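## Task

Set the plastic cup, and nothing else, on the white saucer, with the saucer still lying flat on the table and not flipped.

## Robot and tools

Robot: two arms, left_arm and right_arm, each ending in a parallel two-finger gripper with a wrist camera. Cameras: cam_high, cam_low, cam_left_wrist, cam_right_wrist (each 896x504). The task says which objects must end where; nothing may leave the table, and loose objects may occasionally get nudged by outside disturbances.

Frames. The scene frame has its origin at table-top height, halfway between the two nominal arm bases: +z up, +x forward over the table, +y toward left_arm. Arm names do not match image sides. Calibrated base positions: left_arm at (+0.014, +0.245, 0) m, quat_wxyz (+1.000, 0, 0, -0.026); right_arm at (-0.024, -0.309, 0) m, quat_wxyz (+1.000, 0, 0, +0.013). Each arm reports its end_effector_position (metres) and end_effector_quat_wxyz in its own base frame; these readings may be off by a few centimetres, more at long reach. That point lies between the finger pads, about 1 cm behind the tips. The fingers point along the gripper's +z and close along its y. Offsets you command are expressed along the axes of that arm's current Hand target.

The 14-number row. Every motion command uses one row of 14 numbers, each in [-1, 1]: left_arm dx, dy, dz, rx, ry, rz, opening, then the same seven for right_arm. Both arms always appear, even if only one moves. The first six per arm are an offset (not a pose) from that arm's Hand target, along the Hand target's axes; 1.0 equals 0.6 m for dx/dy/dz or 180 degrees for rotation, and rx, ry, rz form a single rotation vector. The opening is absolute: +1 fully open (0.094 m), -1 closed. Zeros in the six pose numbers mean no new request for that arm, but a gripper value is always a real command, so resend its current opening to leave it unchanged. The controller limits each step's commanded orientation to 40 degrees from the measured one.

execute_actions(actions, cameras): actions is a list of actions; each action is a table of up to 15 rows, one per 1/30 s step, and a short table repeats its final row until step 15. All rows in an action are offsets from the Hand target at that action's start, not from the row before; the next action starts from the new Hand target, so repeating an offset moves further. cameras lists names, ["all"], or []; an empty actions list returns all images plus the scene number and task. A gripper often stops short of its Hand target; a later execute_actions call, even with zero offsets, requests it again; otherwise send the remaining distance.

move(target, speed, blend, opening_speed, grip_force, blocking, cameras): straight-line paths for both grippers. target is one 14-number row or a list of up to 15 rows, every row an offset from the same starting Hand targets. speed: m/s, 0.002 to 2.9, default 0.25 (turn rate up to twice that in rad/s); one value or one per target. blend: metres of corner rounding per waypoint, 0 means stop there. opening_speed: per second on the -1..+1 scale, at least 0.2; use it to close gently on fragile items. grip_force: newtons per finger pad, 10 to 50, one value or one per arm; it persists, and lower values close slowly. blocking=false returns after about 0.5 s while the move continues. Paths do not avoid obstacles or the other arm and stop after 10 s. Do not route a path near an arm's own base, which can whip the elbow around; go around it. Faster moves overshoot and strike harder. The result adds a move: line giving the ending (done, off_target, moving, held, fault) and limits (paced = pose clipped, held = steps withheld). Being done says nothing about contact.

wait(seconds 0 to 3600) lets time pass without new commands; it returns early if a running move ends. stop brakes a running move. zoom_image(camera, region [x0,y0,x1,y1], at most 504 by 504 pixels, origin top-left) enlarges part of that camera's newest image. read_manual gives licence texts. finished_scene(scene 1 or 2) ends the scene irreversibly; the goal must hold with the robot idle.

Reading results: Hand target is the last commanded pose after clipping. grip_measured uses the opening scale and reads up to about 2.5 mm wide when empty; on a firmly held hard object it reads somewhat below its width. grip_effort_nm is the gripper motor's averaged effort (negative closing); a drift toward zero while holding suggests slipping. Joint torques are the total drive outputs, noisy and offset. Joint velocities may say within noise. Tool commands shows current gripper commands. Calls that ran actions also list some intermediate positions. Watch for MOTOR HOT (75 °C) and FAULT lines: at 90 °C the arm folds up and idles for the rest of the scene; at 100 °C it goes limp. Holding loads, stretching out or pushing into obstacles heats motors.

Avoid: dropping things or releasing them while moving, letting crockery or glass fall more than a few centimetres, knocking anything off the table, fast hits on fixtures or heavy items, hard pushes, the two arms touching or one gripper closing on the other's fingers, and loads on the wrist-camera cables (cable contact counts as touching). A blocked arm keeps pressing until you command its target back past the gripper. Any arm stop costs time. Time spent thinking also runs the clock, so be quick and move smoothly.

Each tool is called after "Call:" by a JSON object that holds its "op" and its "data", one argument or row to a line.

## Session

Call:
{"op": "execute_actions", "data": {
  "actions": []
}}

Scene clock: 0.00 s.
left_arm: end_effector_position=(+0.3938, +0.0029, +0.1388) grip_measured=+1.000 grip_effort_nm=n/a end_effector_quat_wxyz=(+0.673, +0.007, +0.738, +0.054) | right_arm: end_effector_position=(+0.3835, +0.0071, +0.1492) grip_measured=+1.000 grip_effort_nm=n/a end_effector_quat_wxyz=(+0.684, +0.089, +0.723, -0.050)
Joint positions: left_arm=[-0.051 1.586 0.274 1.222 -0.122 0.078 0.094] | right_arm=[0.195 1.547 0.264 1.218 0.39 0.074 0.094]
Joint velocities: within noise
Joint torques (N m): no reading
Heat: left arm: 32 °C; right arm: 31 °C.
Hand target: left_arm +0.3945, +0.0030, +0.1402; +0.673, +0.006, +0.737, +0.054 | right_arm +0.3837, +0.0073, +0.1477; +0.681, +0.087, +0.725, -0.051
Tool commands: left_gripper/opening=+1.0 right_gripper/opening=+1.0

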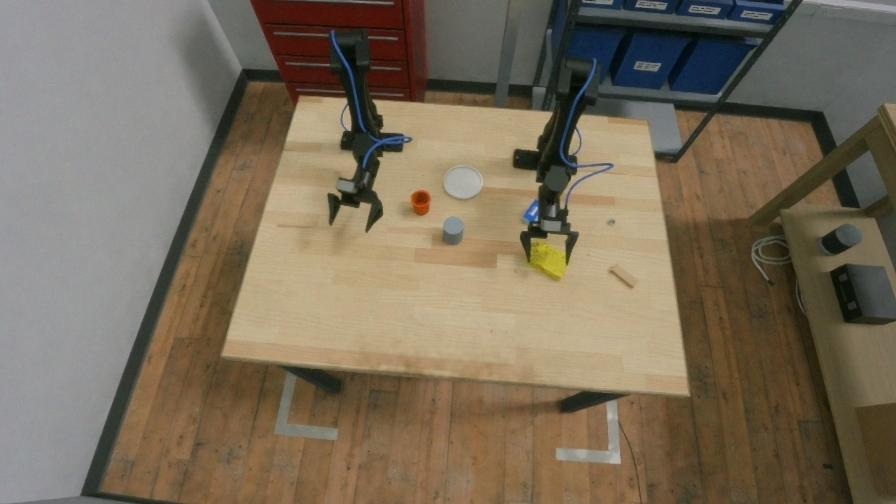

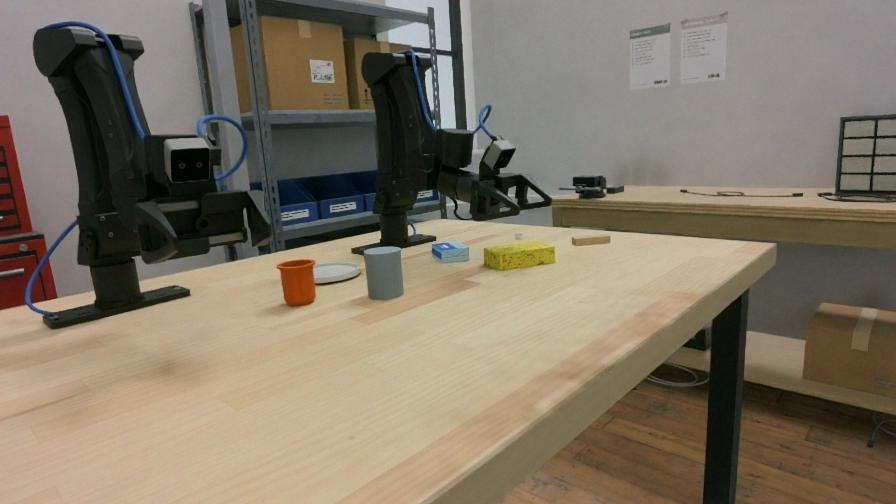

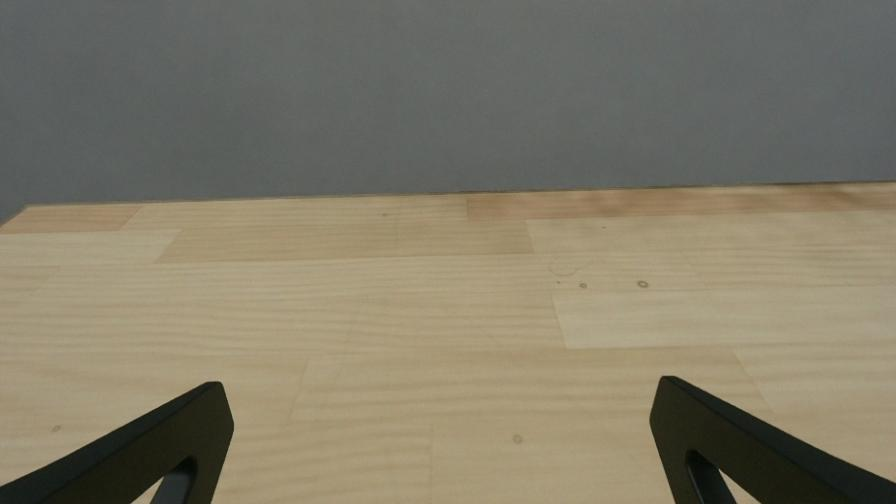

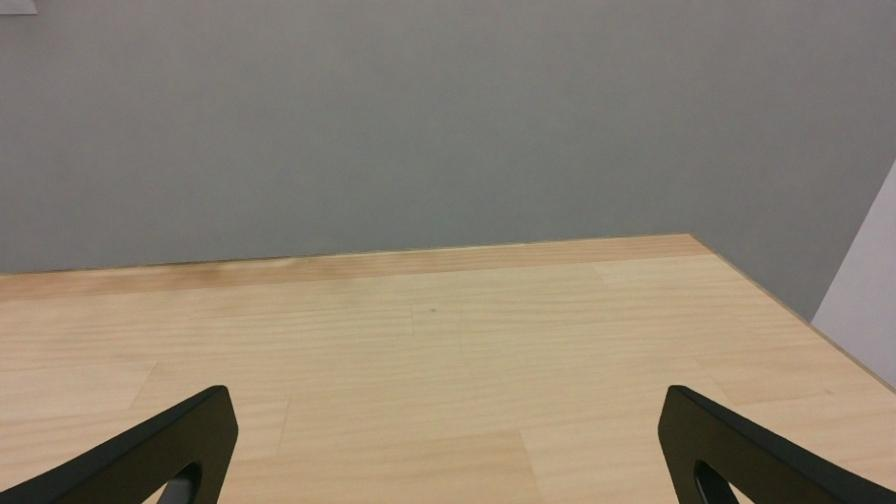

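Call:
{"op": "zoom_image", "data": {
  "camera": "cam_high",
  "region": [320, 90, 640, 290]
}}

Call:
{"op": "zoom_image", "data": {
  "camera": "cam_low",
  "region": [240, 220, 480, 330]
}}

Scaled by 1.575 from the camera's image (finer frame: 1280x720).

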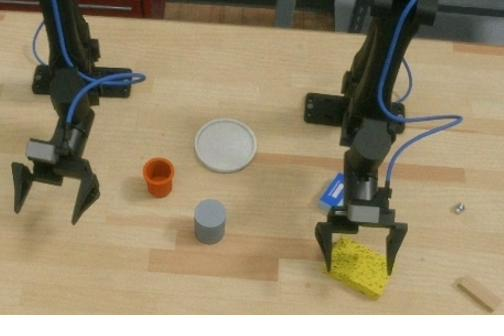

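Scaled by 2.100 from the camera's image (finer frame: 1280x720).

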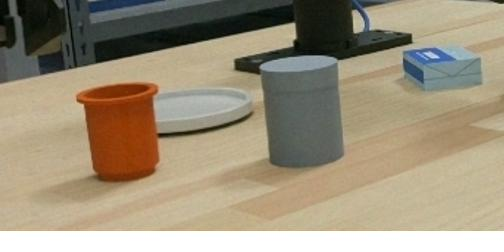

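Call:
{"op": "move", "data": {
  "target": [0,0,0,0,0,0,1,-0.092,0.152,-0.327,-0.2155,0.223,-0.113,1],
  "speed": 0.3,
  "cameras": ["cam_right_wrist","cam_high"]
}}

Scene clock: 30.80 s.
left_arm: end_effector_position=(+0.3938, +0.0029, +0.1388) grip_measured=+1.000 grip_effort_nm=-0.03 end_effector_quat_wxyz=(+0.673, +0.007, +0.738, +0.054) | right_arm: end_effector_position=(+0.2144, +0.1288, +0.2109) grip_measured=+1.000 grip_effort_nm=-0.03 end_effector_quat_wxyz=(+0.365, -0.245, +0.893, +0.099)
Joint positions: left_arm=[-0.051 1.586 0.274 1.222 -0.122 0.078 0.094] | right_arm=[0.541 0.8 0.89 -0.885 0.005 0.003 0.094]
Joint torques (N m): left_arm=[0.06 -4.26 5.04 2.34 -0.02 -0.02] | right_arm=[0.49 0.16 11.52 1.43 -0.09 -0.08]
Heat: left arm: 34 °C; right arm: 33 °C.
Hand target: left_arm +0.3945, +0.0030, +0.1402; +0.673, +0.006, +0.737, +0.054 | right_arm +0.2127, +0.1311, +0.2202; +0.368, -0.250, +0.889, +0.104
Off the commanded pose: left_arm 0.002 m, 0 deg | right_arm 0.010 m, 1 deg.
move: done
Images, in order (width x height): cam_high 896x504, cam_right_wrist 896x504.

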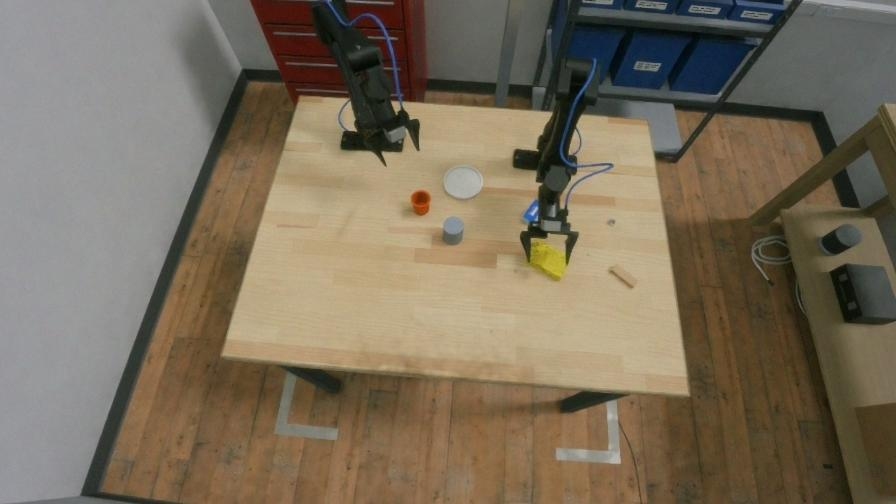

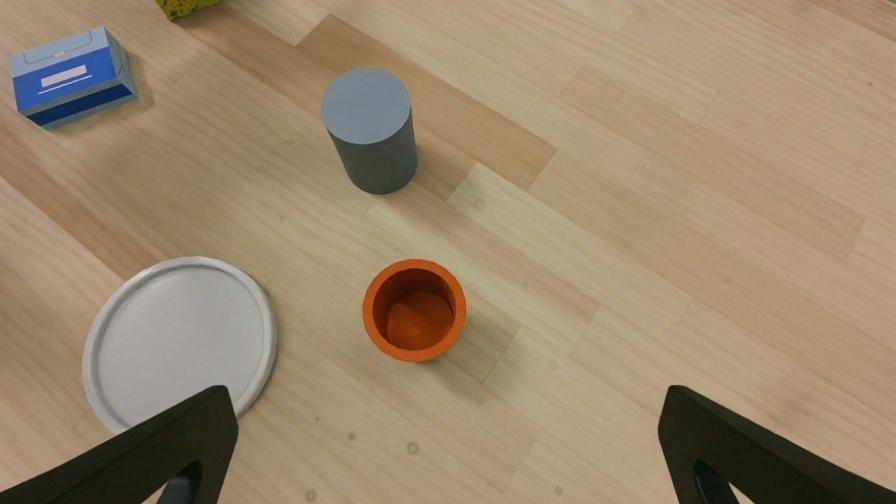

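Call:
{"op": "move", "data": {
  "target": [0,0,0,0,0,0,1,0.1055,0.0248,0.116,-0.0106,0.0556,-0.0106,1],
  "speed": 0.3,
  "cameras": ["cam_right_wrist"]
}}

Scene clock: 44.70 s.
left_arm: end_effector_position=(+0.3938, +0.0029, +0.1388) grip_measured=+1.000 grip_effort_nm=-0.03 end_effector_quat_wxyz=(+0.673, +0.007, +0.738, +0.054) | right_arm: end_effector_position=(+0.2098, +0.1450, +0.1323) grip_measured=+1.000 grip_effort_nm=-0.03 end_effector_quat_wxyz=(+0.292, -0.281, +0.910, +0.089)
Joint positions: left_arm=[-0.051 1.586 0.274 1.222 -0.122 0.078 0.094] | right_arm=[0.604 0.908 0.706 -0.749 0.005 0.004 0.094]
Joint torques (N m): left_arm=[-0.01 -4.34 5.15 2.38 0.02 -0.01] | right_arm=[0.5 -0.61 7.27 1.54 -0.02 0.05]
Heat: left arm: 34 °C; right arm: 37 °C.
Hand target: left_arm +0.3945, +0.0030, +0.1402; +0.673, +0.006, +0.737, +0.054 | right_arm +0.2086, +0.1463, +0.1263; +0.287, -0.279, +0.912, +0.091
Off the commanded pose: left_arm 0.002 m, 0 deg | right_arm 0.006 m, 1 deg.
move: done

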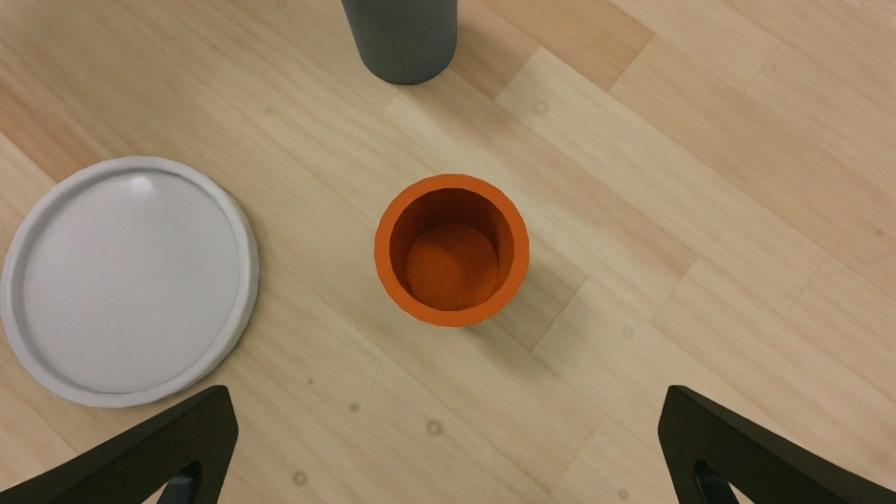

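Call:
{"op": "move", "data": {
  "target": [
    [0,0,0,0,0,0,1,0.019,-0.002,0.184,0,0,0,1],
    [0,0,0,0,0,0,1,0.019,-0.002,0.184,0,0,0,0.0]
  ],
  "speed": 0.18,
  "grip_force": 30,
  "cameras": ["cam_right_wrist","cam_low"]
}}

Scene clock: 54.97 s.
left_arm: end_effector_position=(+0.3938, +0.0029, +0.1388) grip_measured=+1.000 grip_effort_nm=-0.03 end_effector_quat_wxyz=(+0.673, +0.007, +0.738, +0.054) | right_arm: end_effector_position=(+0.2572, +0.1777, +0.0385) grip_measured=+0.155 grip_effort_nm=-0.63 end_effector_quat_wxyz=(+0.295, -0.280, +0.909, +0.090)
Joint positions: left_arm=[-0.051 1.586 0.274 1.222 -0.122 0.078 0.094] | right_arm=[0.604 1.305 0.515 -0.153 0.005 0.004 0.054]
Joint torques (N m): left_arm=[0.14 -4.27 5.11 2.35 -0.04 -0.02] | right_arm=[-0.08 -2.89 6.05 1.6 -0.07 0.01]
Heat: left arm: 35 °C; right arm: 36 °C.
Hand target: left_arm +0.3945, +0.0030, +0.1402; +0.673, +0.006, +0.737, +0.054 | right_arm +0.2536, +0.1761, +0.0292; +0.287, -0.279, +0.912, +0.091
Off the commanded pose: left_arm 0.002 m, 0 deg | right_arm 0.010 m, 1 deg.
grip_force (N): 30, 30
move: done
Images, in order (width x height): cam_low 896x504, cam_right_wrist 896x504.

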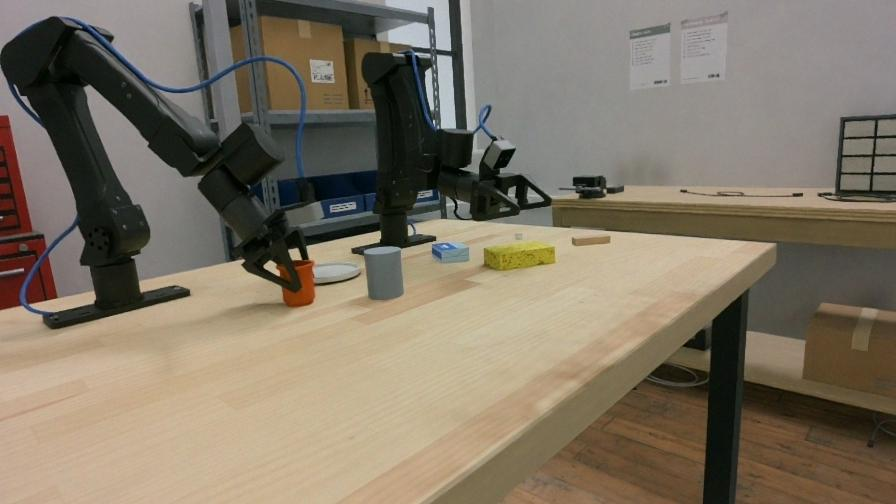

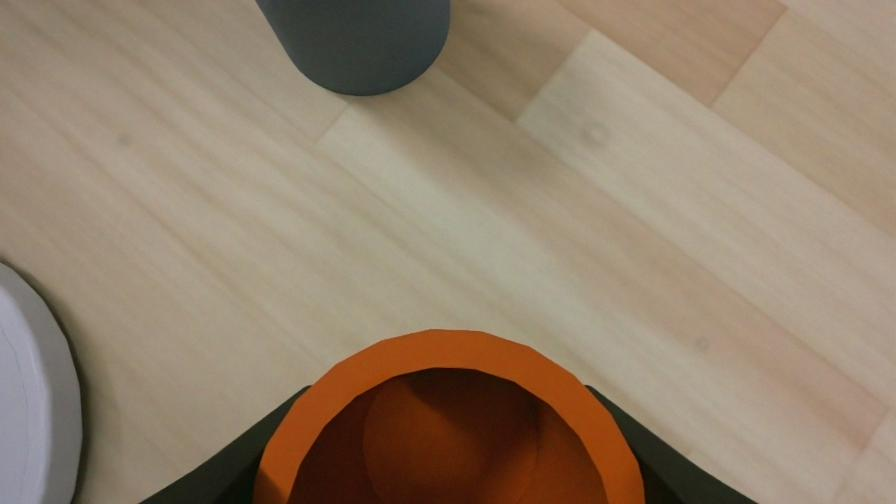

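Call:
{"op": "move", "data": {
  "target": [
    [0,0,0,0,0,0,1,0,0,0,0,0,0,0.0],
    [0,0,0,0,0,0,1,-0.067,0,-0.0955,0,0,0,0.0],
    [0,0,0,0,0,0,1,-0.0555,0.254,-0.1035,-0.0874,0,-0.1247,0.0]
  ],
  "speed": 0.2,
  "blend": [0,0.02,0],
  "cameras": ["cam_right_wrist","cam_low","cam_high"]
}}

Scene clock: 66.10 s.
left_arm: end_effector_position=(+0.3938, +0.0029, +0.1388) grip_measured=+1.000 grip_effort_nm=-0.03 end_effector_quat_wxyz=(+0.673, +0.007, +0.738, +0.054) | right_arm: end_effector_position=(+0.1573, +0.2850, +0.0909) grip_measured=+0.153 grip_effort_nm=-0.69 end_effector_quat_wxyz=(+0.246, -0.484, +0.827, +0.147)
Joint positions: left_arm=[-0.051 1.586 0.274 1.222 -0.122 0.078 0.094] | right_arm=[1.062 1.288 0.76 -0.462 -0.003 0.004 0.054]
Joint torques (N m): left_arm=[0.24 -4.41 5.08 2.38 0.04 0.02] | right_arm=[0.34 -3.23 11.44 1.51 -0.08 -0.11]
Heat: left arm: 36 °C; right arm: 35 °C.
Hand target: left_arm +0.3945, +0.0030, +0.1402; +0.673, +0.006, +0.737, +0.054 | right_arm +0.1615, +0.2971, +0.1000; +0.258, -0.487, +0.819, +0.157
Off the commanded pose: left_arm 0.002 m, 0 deg | right_arm 0.016 m, 2 deg.
grip_force (N): 30, 30
move: off_target (right_arm)
Images, in order (width x height): cam_high 896x504, cam_low 896x504, cam_right_wrist 896x504.

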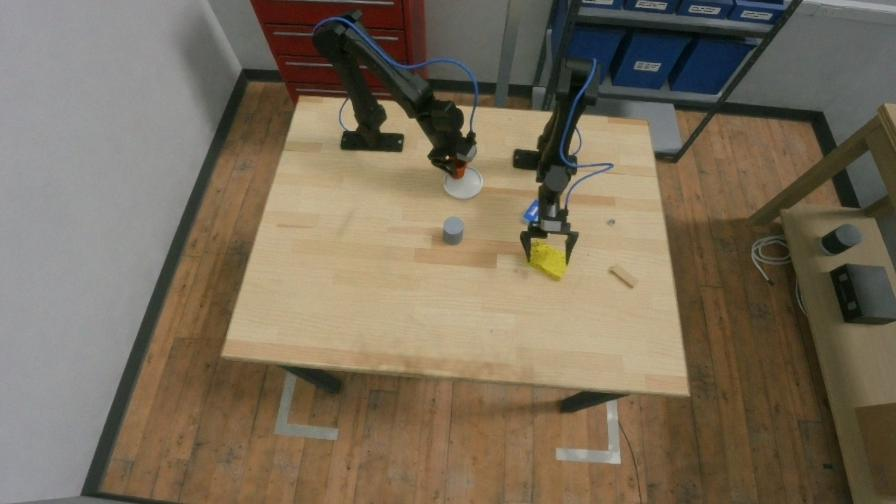

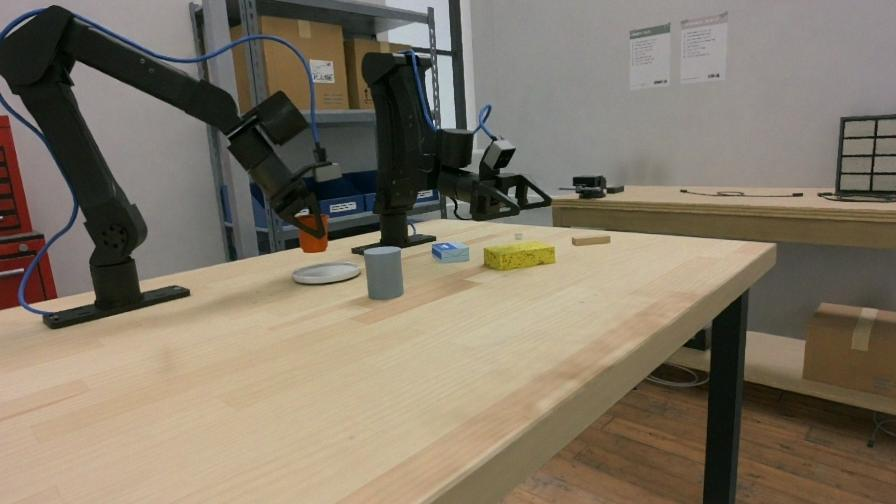

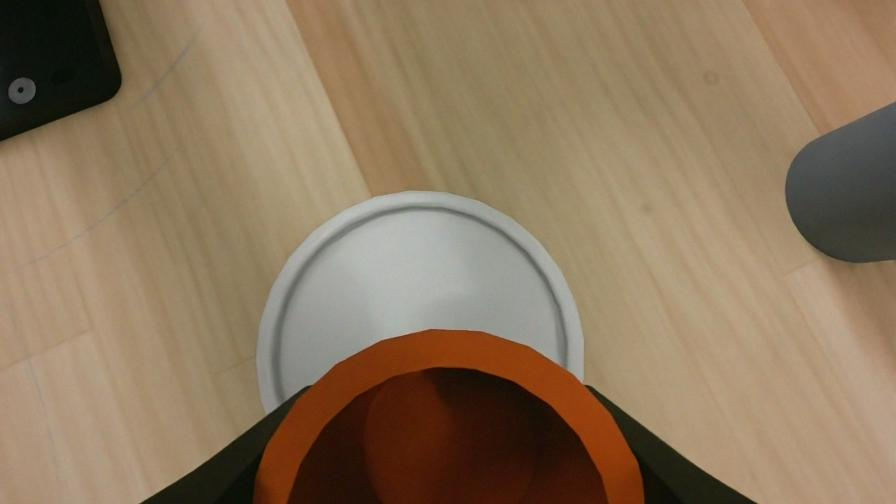

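Call:
{"op": "move", "data": {
  "target": [0,0,0,0,0,0,1,0.0265,0.0177,0.073,0,-0.006,0,0.0],
  "speed": 0.15,
  "cameras": ["cam_right_wrist","cam_low"]
}}

Scene clock: 73.00 s.
left_arm: end_effector_position=(+0.3938, +0.0029, +0.1388) grip_measured=+1.000 grip_effort_nm=-0.04 end_effector_quat_wxyz=(+0.673, +0.007, +0.738, +0.054) | right_arm: end_effector_position=(+0.1601, +0.3144, +0.0649) grip_measured=+0.153 grip_effort_nm=-0.68 end_effector_quat_wxyz=(+0.273, -0.487, +0.813, +0.163)
Joint positions: left_arm=[-0.051 1.586 0.274 1.222 -0.122 0.078 0.094] | right_arm=[1.105 1.407 0.697 -0.214 0.015 0.02 0.054]
Joint torques (N m): left_arm=[-0.1 -4.52 5.11 2.35 0.01 -0.01] | right_arm=[0.42 -4.05 6.56 1.62 0.01 0.06]
Heat: left arm: 36 °C; right arm: 36 °C.
Hand target: left_arm +0.3945, +0.0030, +0.1402; +0.673, +0.006, +0.737, +0.054 | right_arm +0.1577, +0.3130, +0.0551; +0.266, -0.486, +0.817, +0.161
Off the commanded pose: left_arm 0.002 m, 0 deg | right_arm 0.010 m, 1 deg.
grip_force (N): 30, 30
move: done
Images, in order (width x height): cam_low 896x504, cam_right_wrist 896x504.

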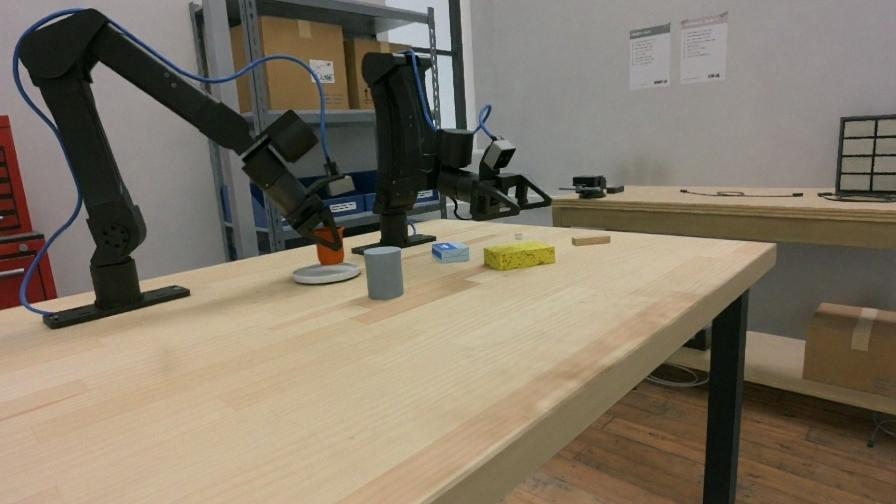

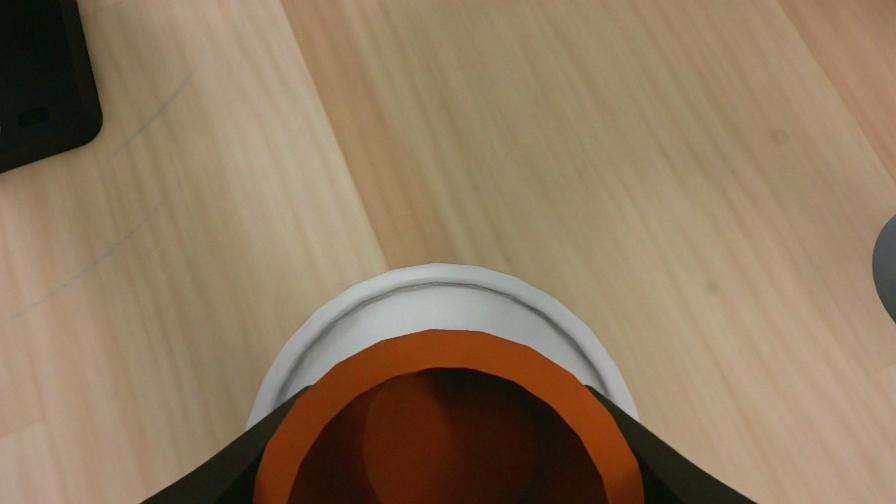

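Call:
{"op": "move", "data": {
  "target": [0,0,0,0,0,0,1,0.0347,0,0,0,0,0,0.0],
  "speed": 0.15,
  "cameras": ["cam_right_wrist"]
}}

Scene clock: 79.60 s.
left_arm: end_effector_position=(+0.3938, +0.0029, +0.1388) grip_measured=+1.000 grip_effort_nm=-0.04 end_effector_quat_wxyz=(+0.673, +0.007, +0.738, +0.054) | right_arm: end_effector_position=(+0.1545, +0.3029, +0.0460) grip_measured=+0.152 grip_effort_nm=-0.69 end_effector_quat_wxyz=(+0.268, -0.487, +0.816, +0.160)
Joint positions: left_arm=[-0.051 1.586 0.274 1.222 -0.122 0.078 0.094] | right_arm=[1.105 1.404 0.617 -0.15 0.016 0.022 0.054]
Joint torques (N m): left_arm=[-0.01 -4.41 5.24 2.38 0.03 -0.02] | right_arm=[0.65 -6.57 5.55 1.53 0.02 0.05]
Heat: left arm: 37 °C; right arm: 35 °C.
Hand target: left_arm +0.3945, +0.0030, +0.1402; +0.673, +0.006, +0.737, +0.054 | right_arm +0.1497, +0.2984, +0.0429; +0.266, -0.486, +0.817, +0.161
Off the commanded pose: left_arm 0.002 m, 0 deg | right_arm 0.007 m, 0 deg.
grip_force (N): 30, 30
move: done

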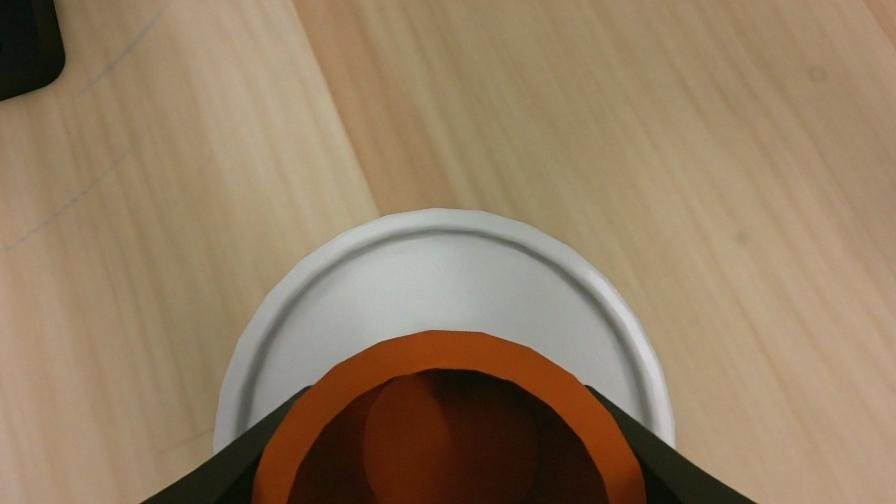

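Call:
{"op": "move", "data": {
  "target": [0,0,0,0,0,0,1,0.0038,0,0.0055,0,0,0,0.0],
  "speed": 0.05,
  "cameras": ["cam_low"]
}}

Call:
{"op": "zoom_image", "data": {
  "camera": "cam_low",
  "region": [270, 200, 400, 300]
}}

Scene clock: 83.13 s.
left_arm: end_effector_position=(+0.3938, +0.0029, +0.1388) grip_measured=+1.000 grip_effort_nm=-0.03 end_effector_quat_wxyz=(+0.673, +0.007, +0.738, +0.054) | right_arm: end_effector_position=(+0.1553, +0.3045, +0.0463) grip_measured=+0.152 grip_effort_nm=-0.68 end_effector_quat_wxyz=(+0.273, -0.486, +0.814, +0.164)
Joint positions: left_arm=[-0.051 1.586 0.274 1.222 -0.122 0.078 0.094] | right_arm=[1.105 1.404 0.609 -0.127 0.016 0.022 0.054]
Joint torques (N m): left_arm=[-0.03 -4.51 5.16 2.38 -0.02 -0.03] | right_arm=[0.66 -5.63 5.42 1.49 0.02 0.06]
Heat: left arm: 37 °C; right arm: 34 °C.
Hand target: left_arm +0.3945, +0.0030, +0.1402; +0.673, +0.006, +0.737, +0.054 | right_arm +0.1497, +0.2984, +0.0389; +0.266, -0.486, +0.817, +0.161
Off the commanded pose: left_arm 0.002 m, 0 deg | right_arm 0.011 m, 1 deg.
grip_force (N): 30, 30
move: off_target (right_arm)

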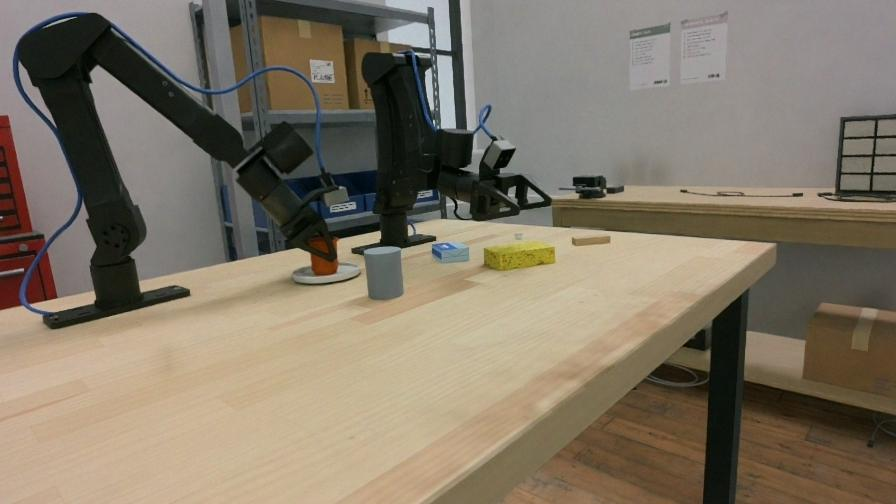

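Scaled by 3.877 from the camera's image (finer frame: 1280x720).

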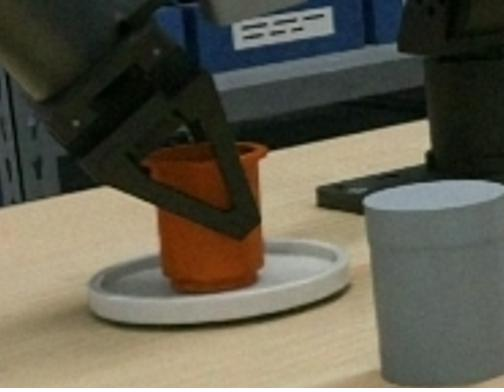

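Call:
{"op": "move", "data": {
  "target": [
    [0,0,0,0,0,0,1,-0.0048,0,-0.0068,0,0,0,0.0],
    [0,0,0,0,0,0,1,-0.0048,0,-0.0068,0,0,0,1],
    [0,0,0,0,0,0,1,-0.0048,0,-0.2,0,0,0,1]
  ],
  "speed": [0.1,0.1,0.2],
  "cameras": ["cam_right_wrist","cam_low"]
}}

Scene clock: 89.07 s.
left_arm: end_effector_position=(+0.3938, +0.0029, +0.1388) grip_measured=+1.000 grip_effort_nm=-0.03 end_effector_quat_wxyz=(+0.673, +0.007, +0.738, +0.054) | right_arm: end_effector_position=(+0.1173, +0.2351, +0.1247) grip_measured=+0.998 grip_effort_nm=0.09 end_effector_quat_wxyz=(+0.256, -0.490, +0.819, +0.154)
Joint positions: left_arm=[-0.051 1.586 0.274 1.222 -0.122 0.078 0.094] | right_arm=[1.12 0.956 0.702 -0.71 0.023 0.034 0.094]
Joint torques (N m): left_arm=[0.09 -4.42 5.12 2.41 0 -0.04] | right_arm=[0.5 -2.55 11.54 1.24 0.03 0.06]
Heat: left arm: 37 °C; right arm: 34 °C.
Hand target: left_arm +0.3945, +0.0030, +0.1402; +0.673, +0.006, +0.737, +0.054 | right_arm +0.1175, +0.2379, +0.1374; +0.266, -0.486, +0.817, +0.161
Off the commanded pose: left_arm 0.002 m, 0 deg | right_arm 0.013 m, 2 deg.
grip_force (N): 30, 30
move: off_target (right_arm)
Images, in order (width x height): cam_low 896x504, cam_right_wrist 896x504.

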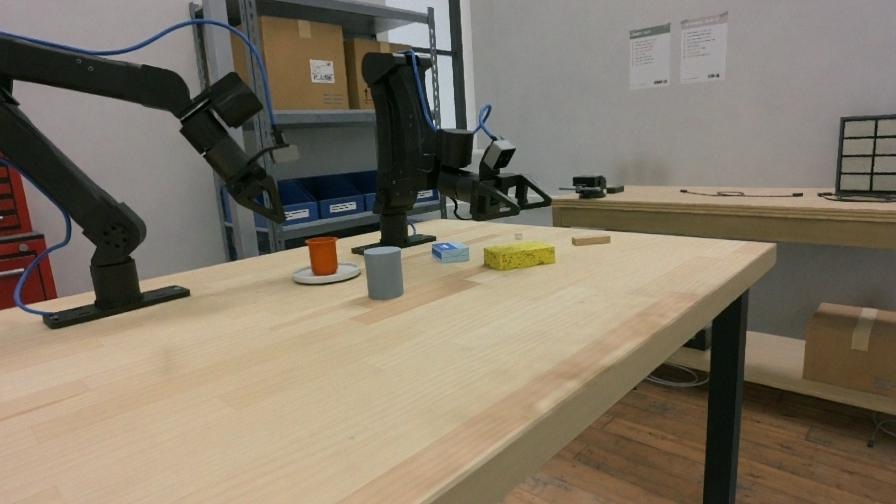

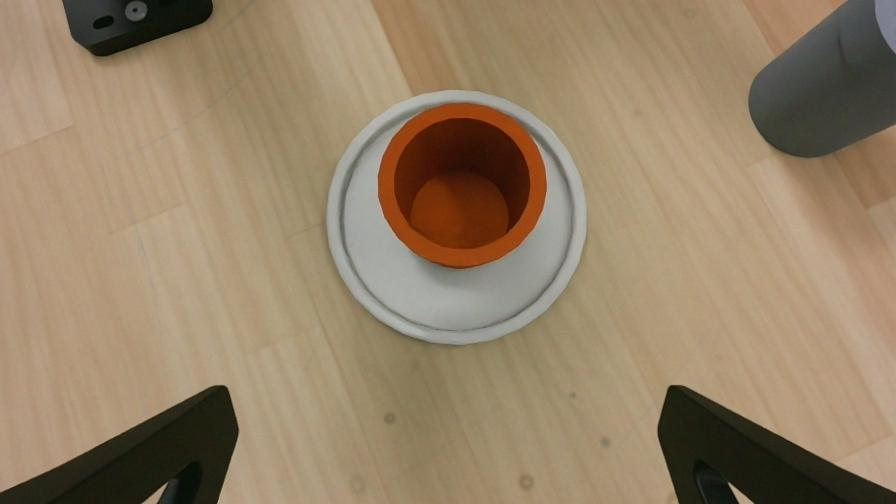

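Done, standing upright.

Call:
{"op": "finished_scene", "data": {
  "scene": 1
}}

The scene is finished: the task was done.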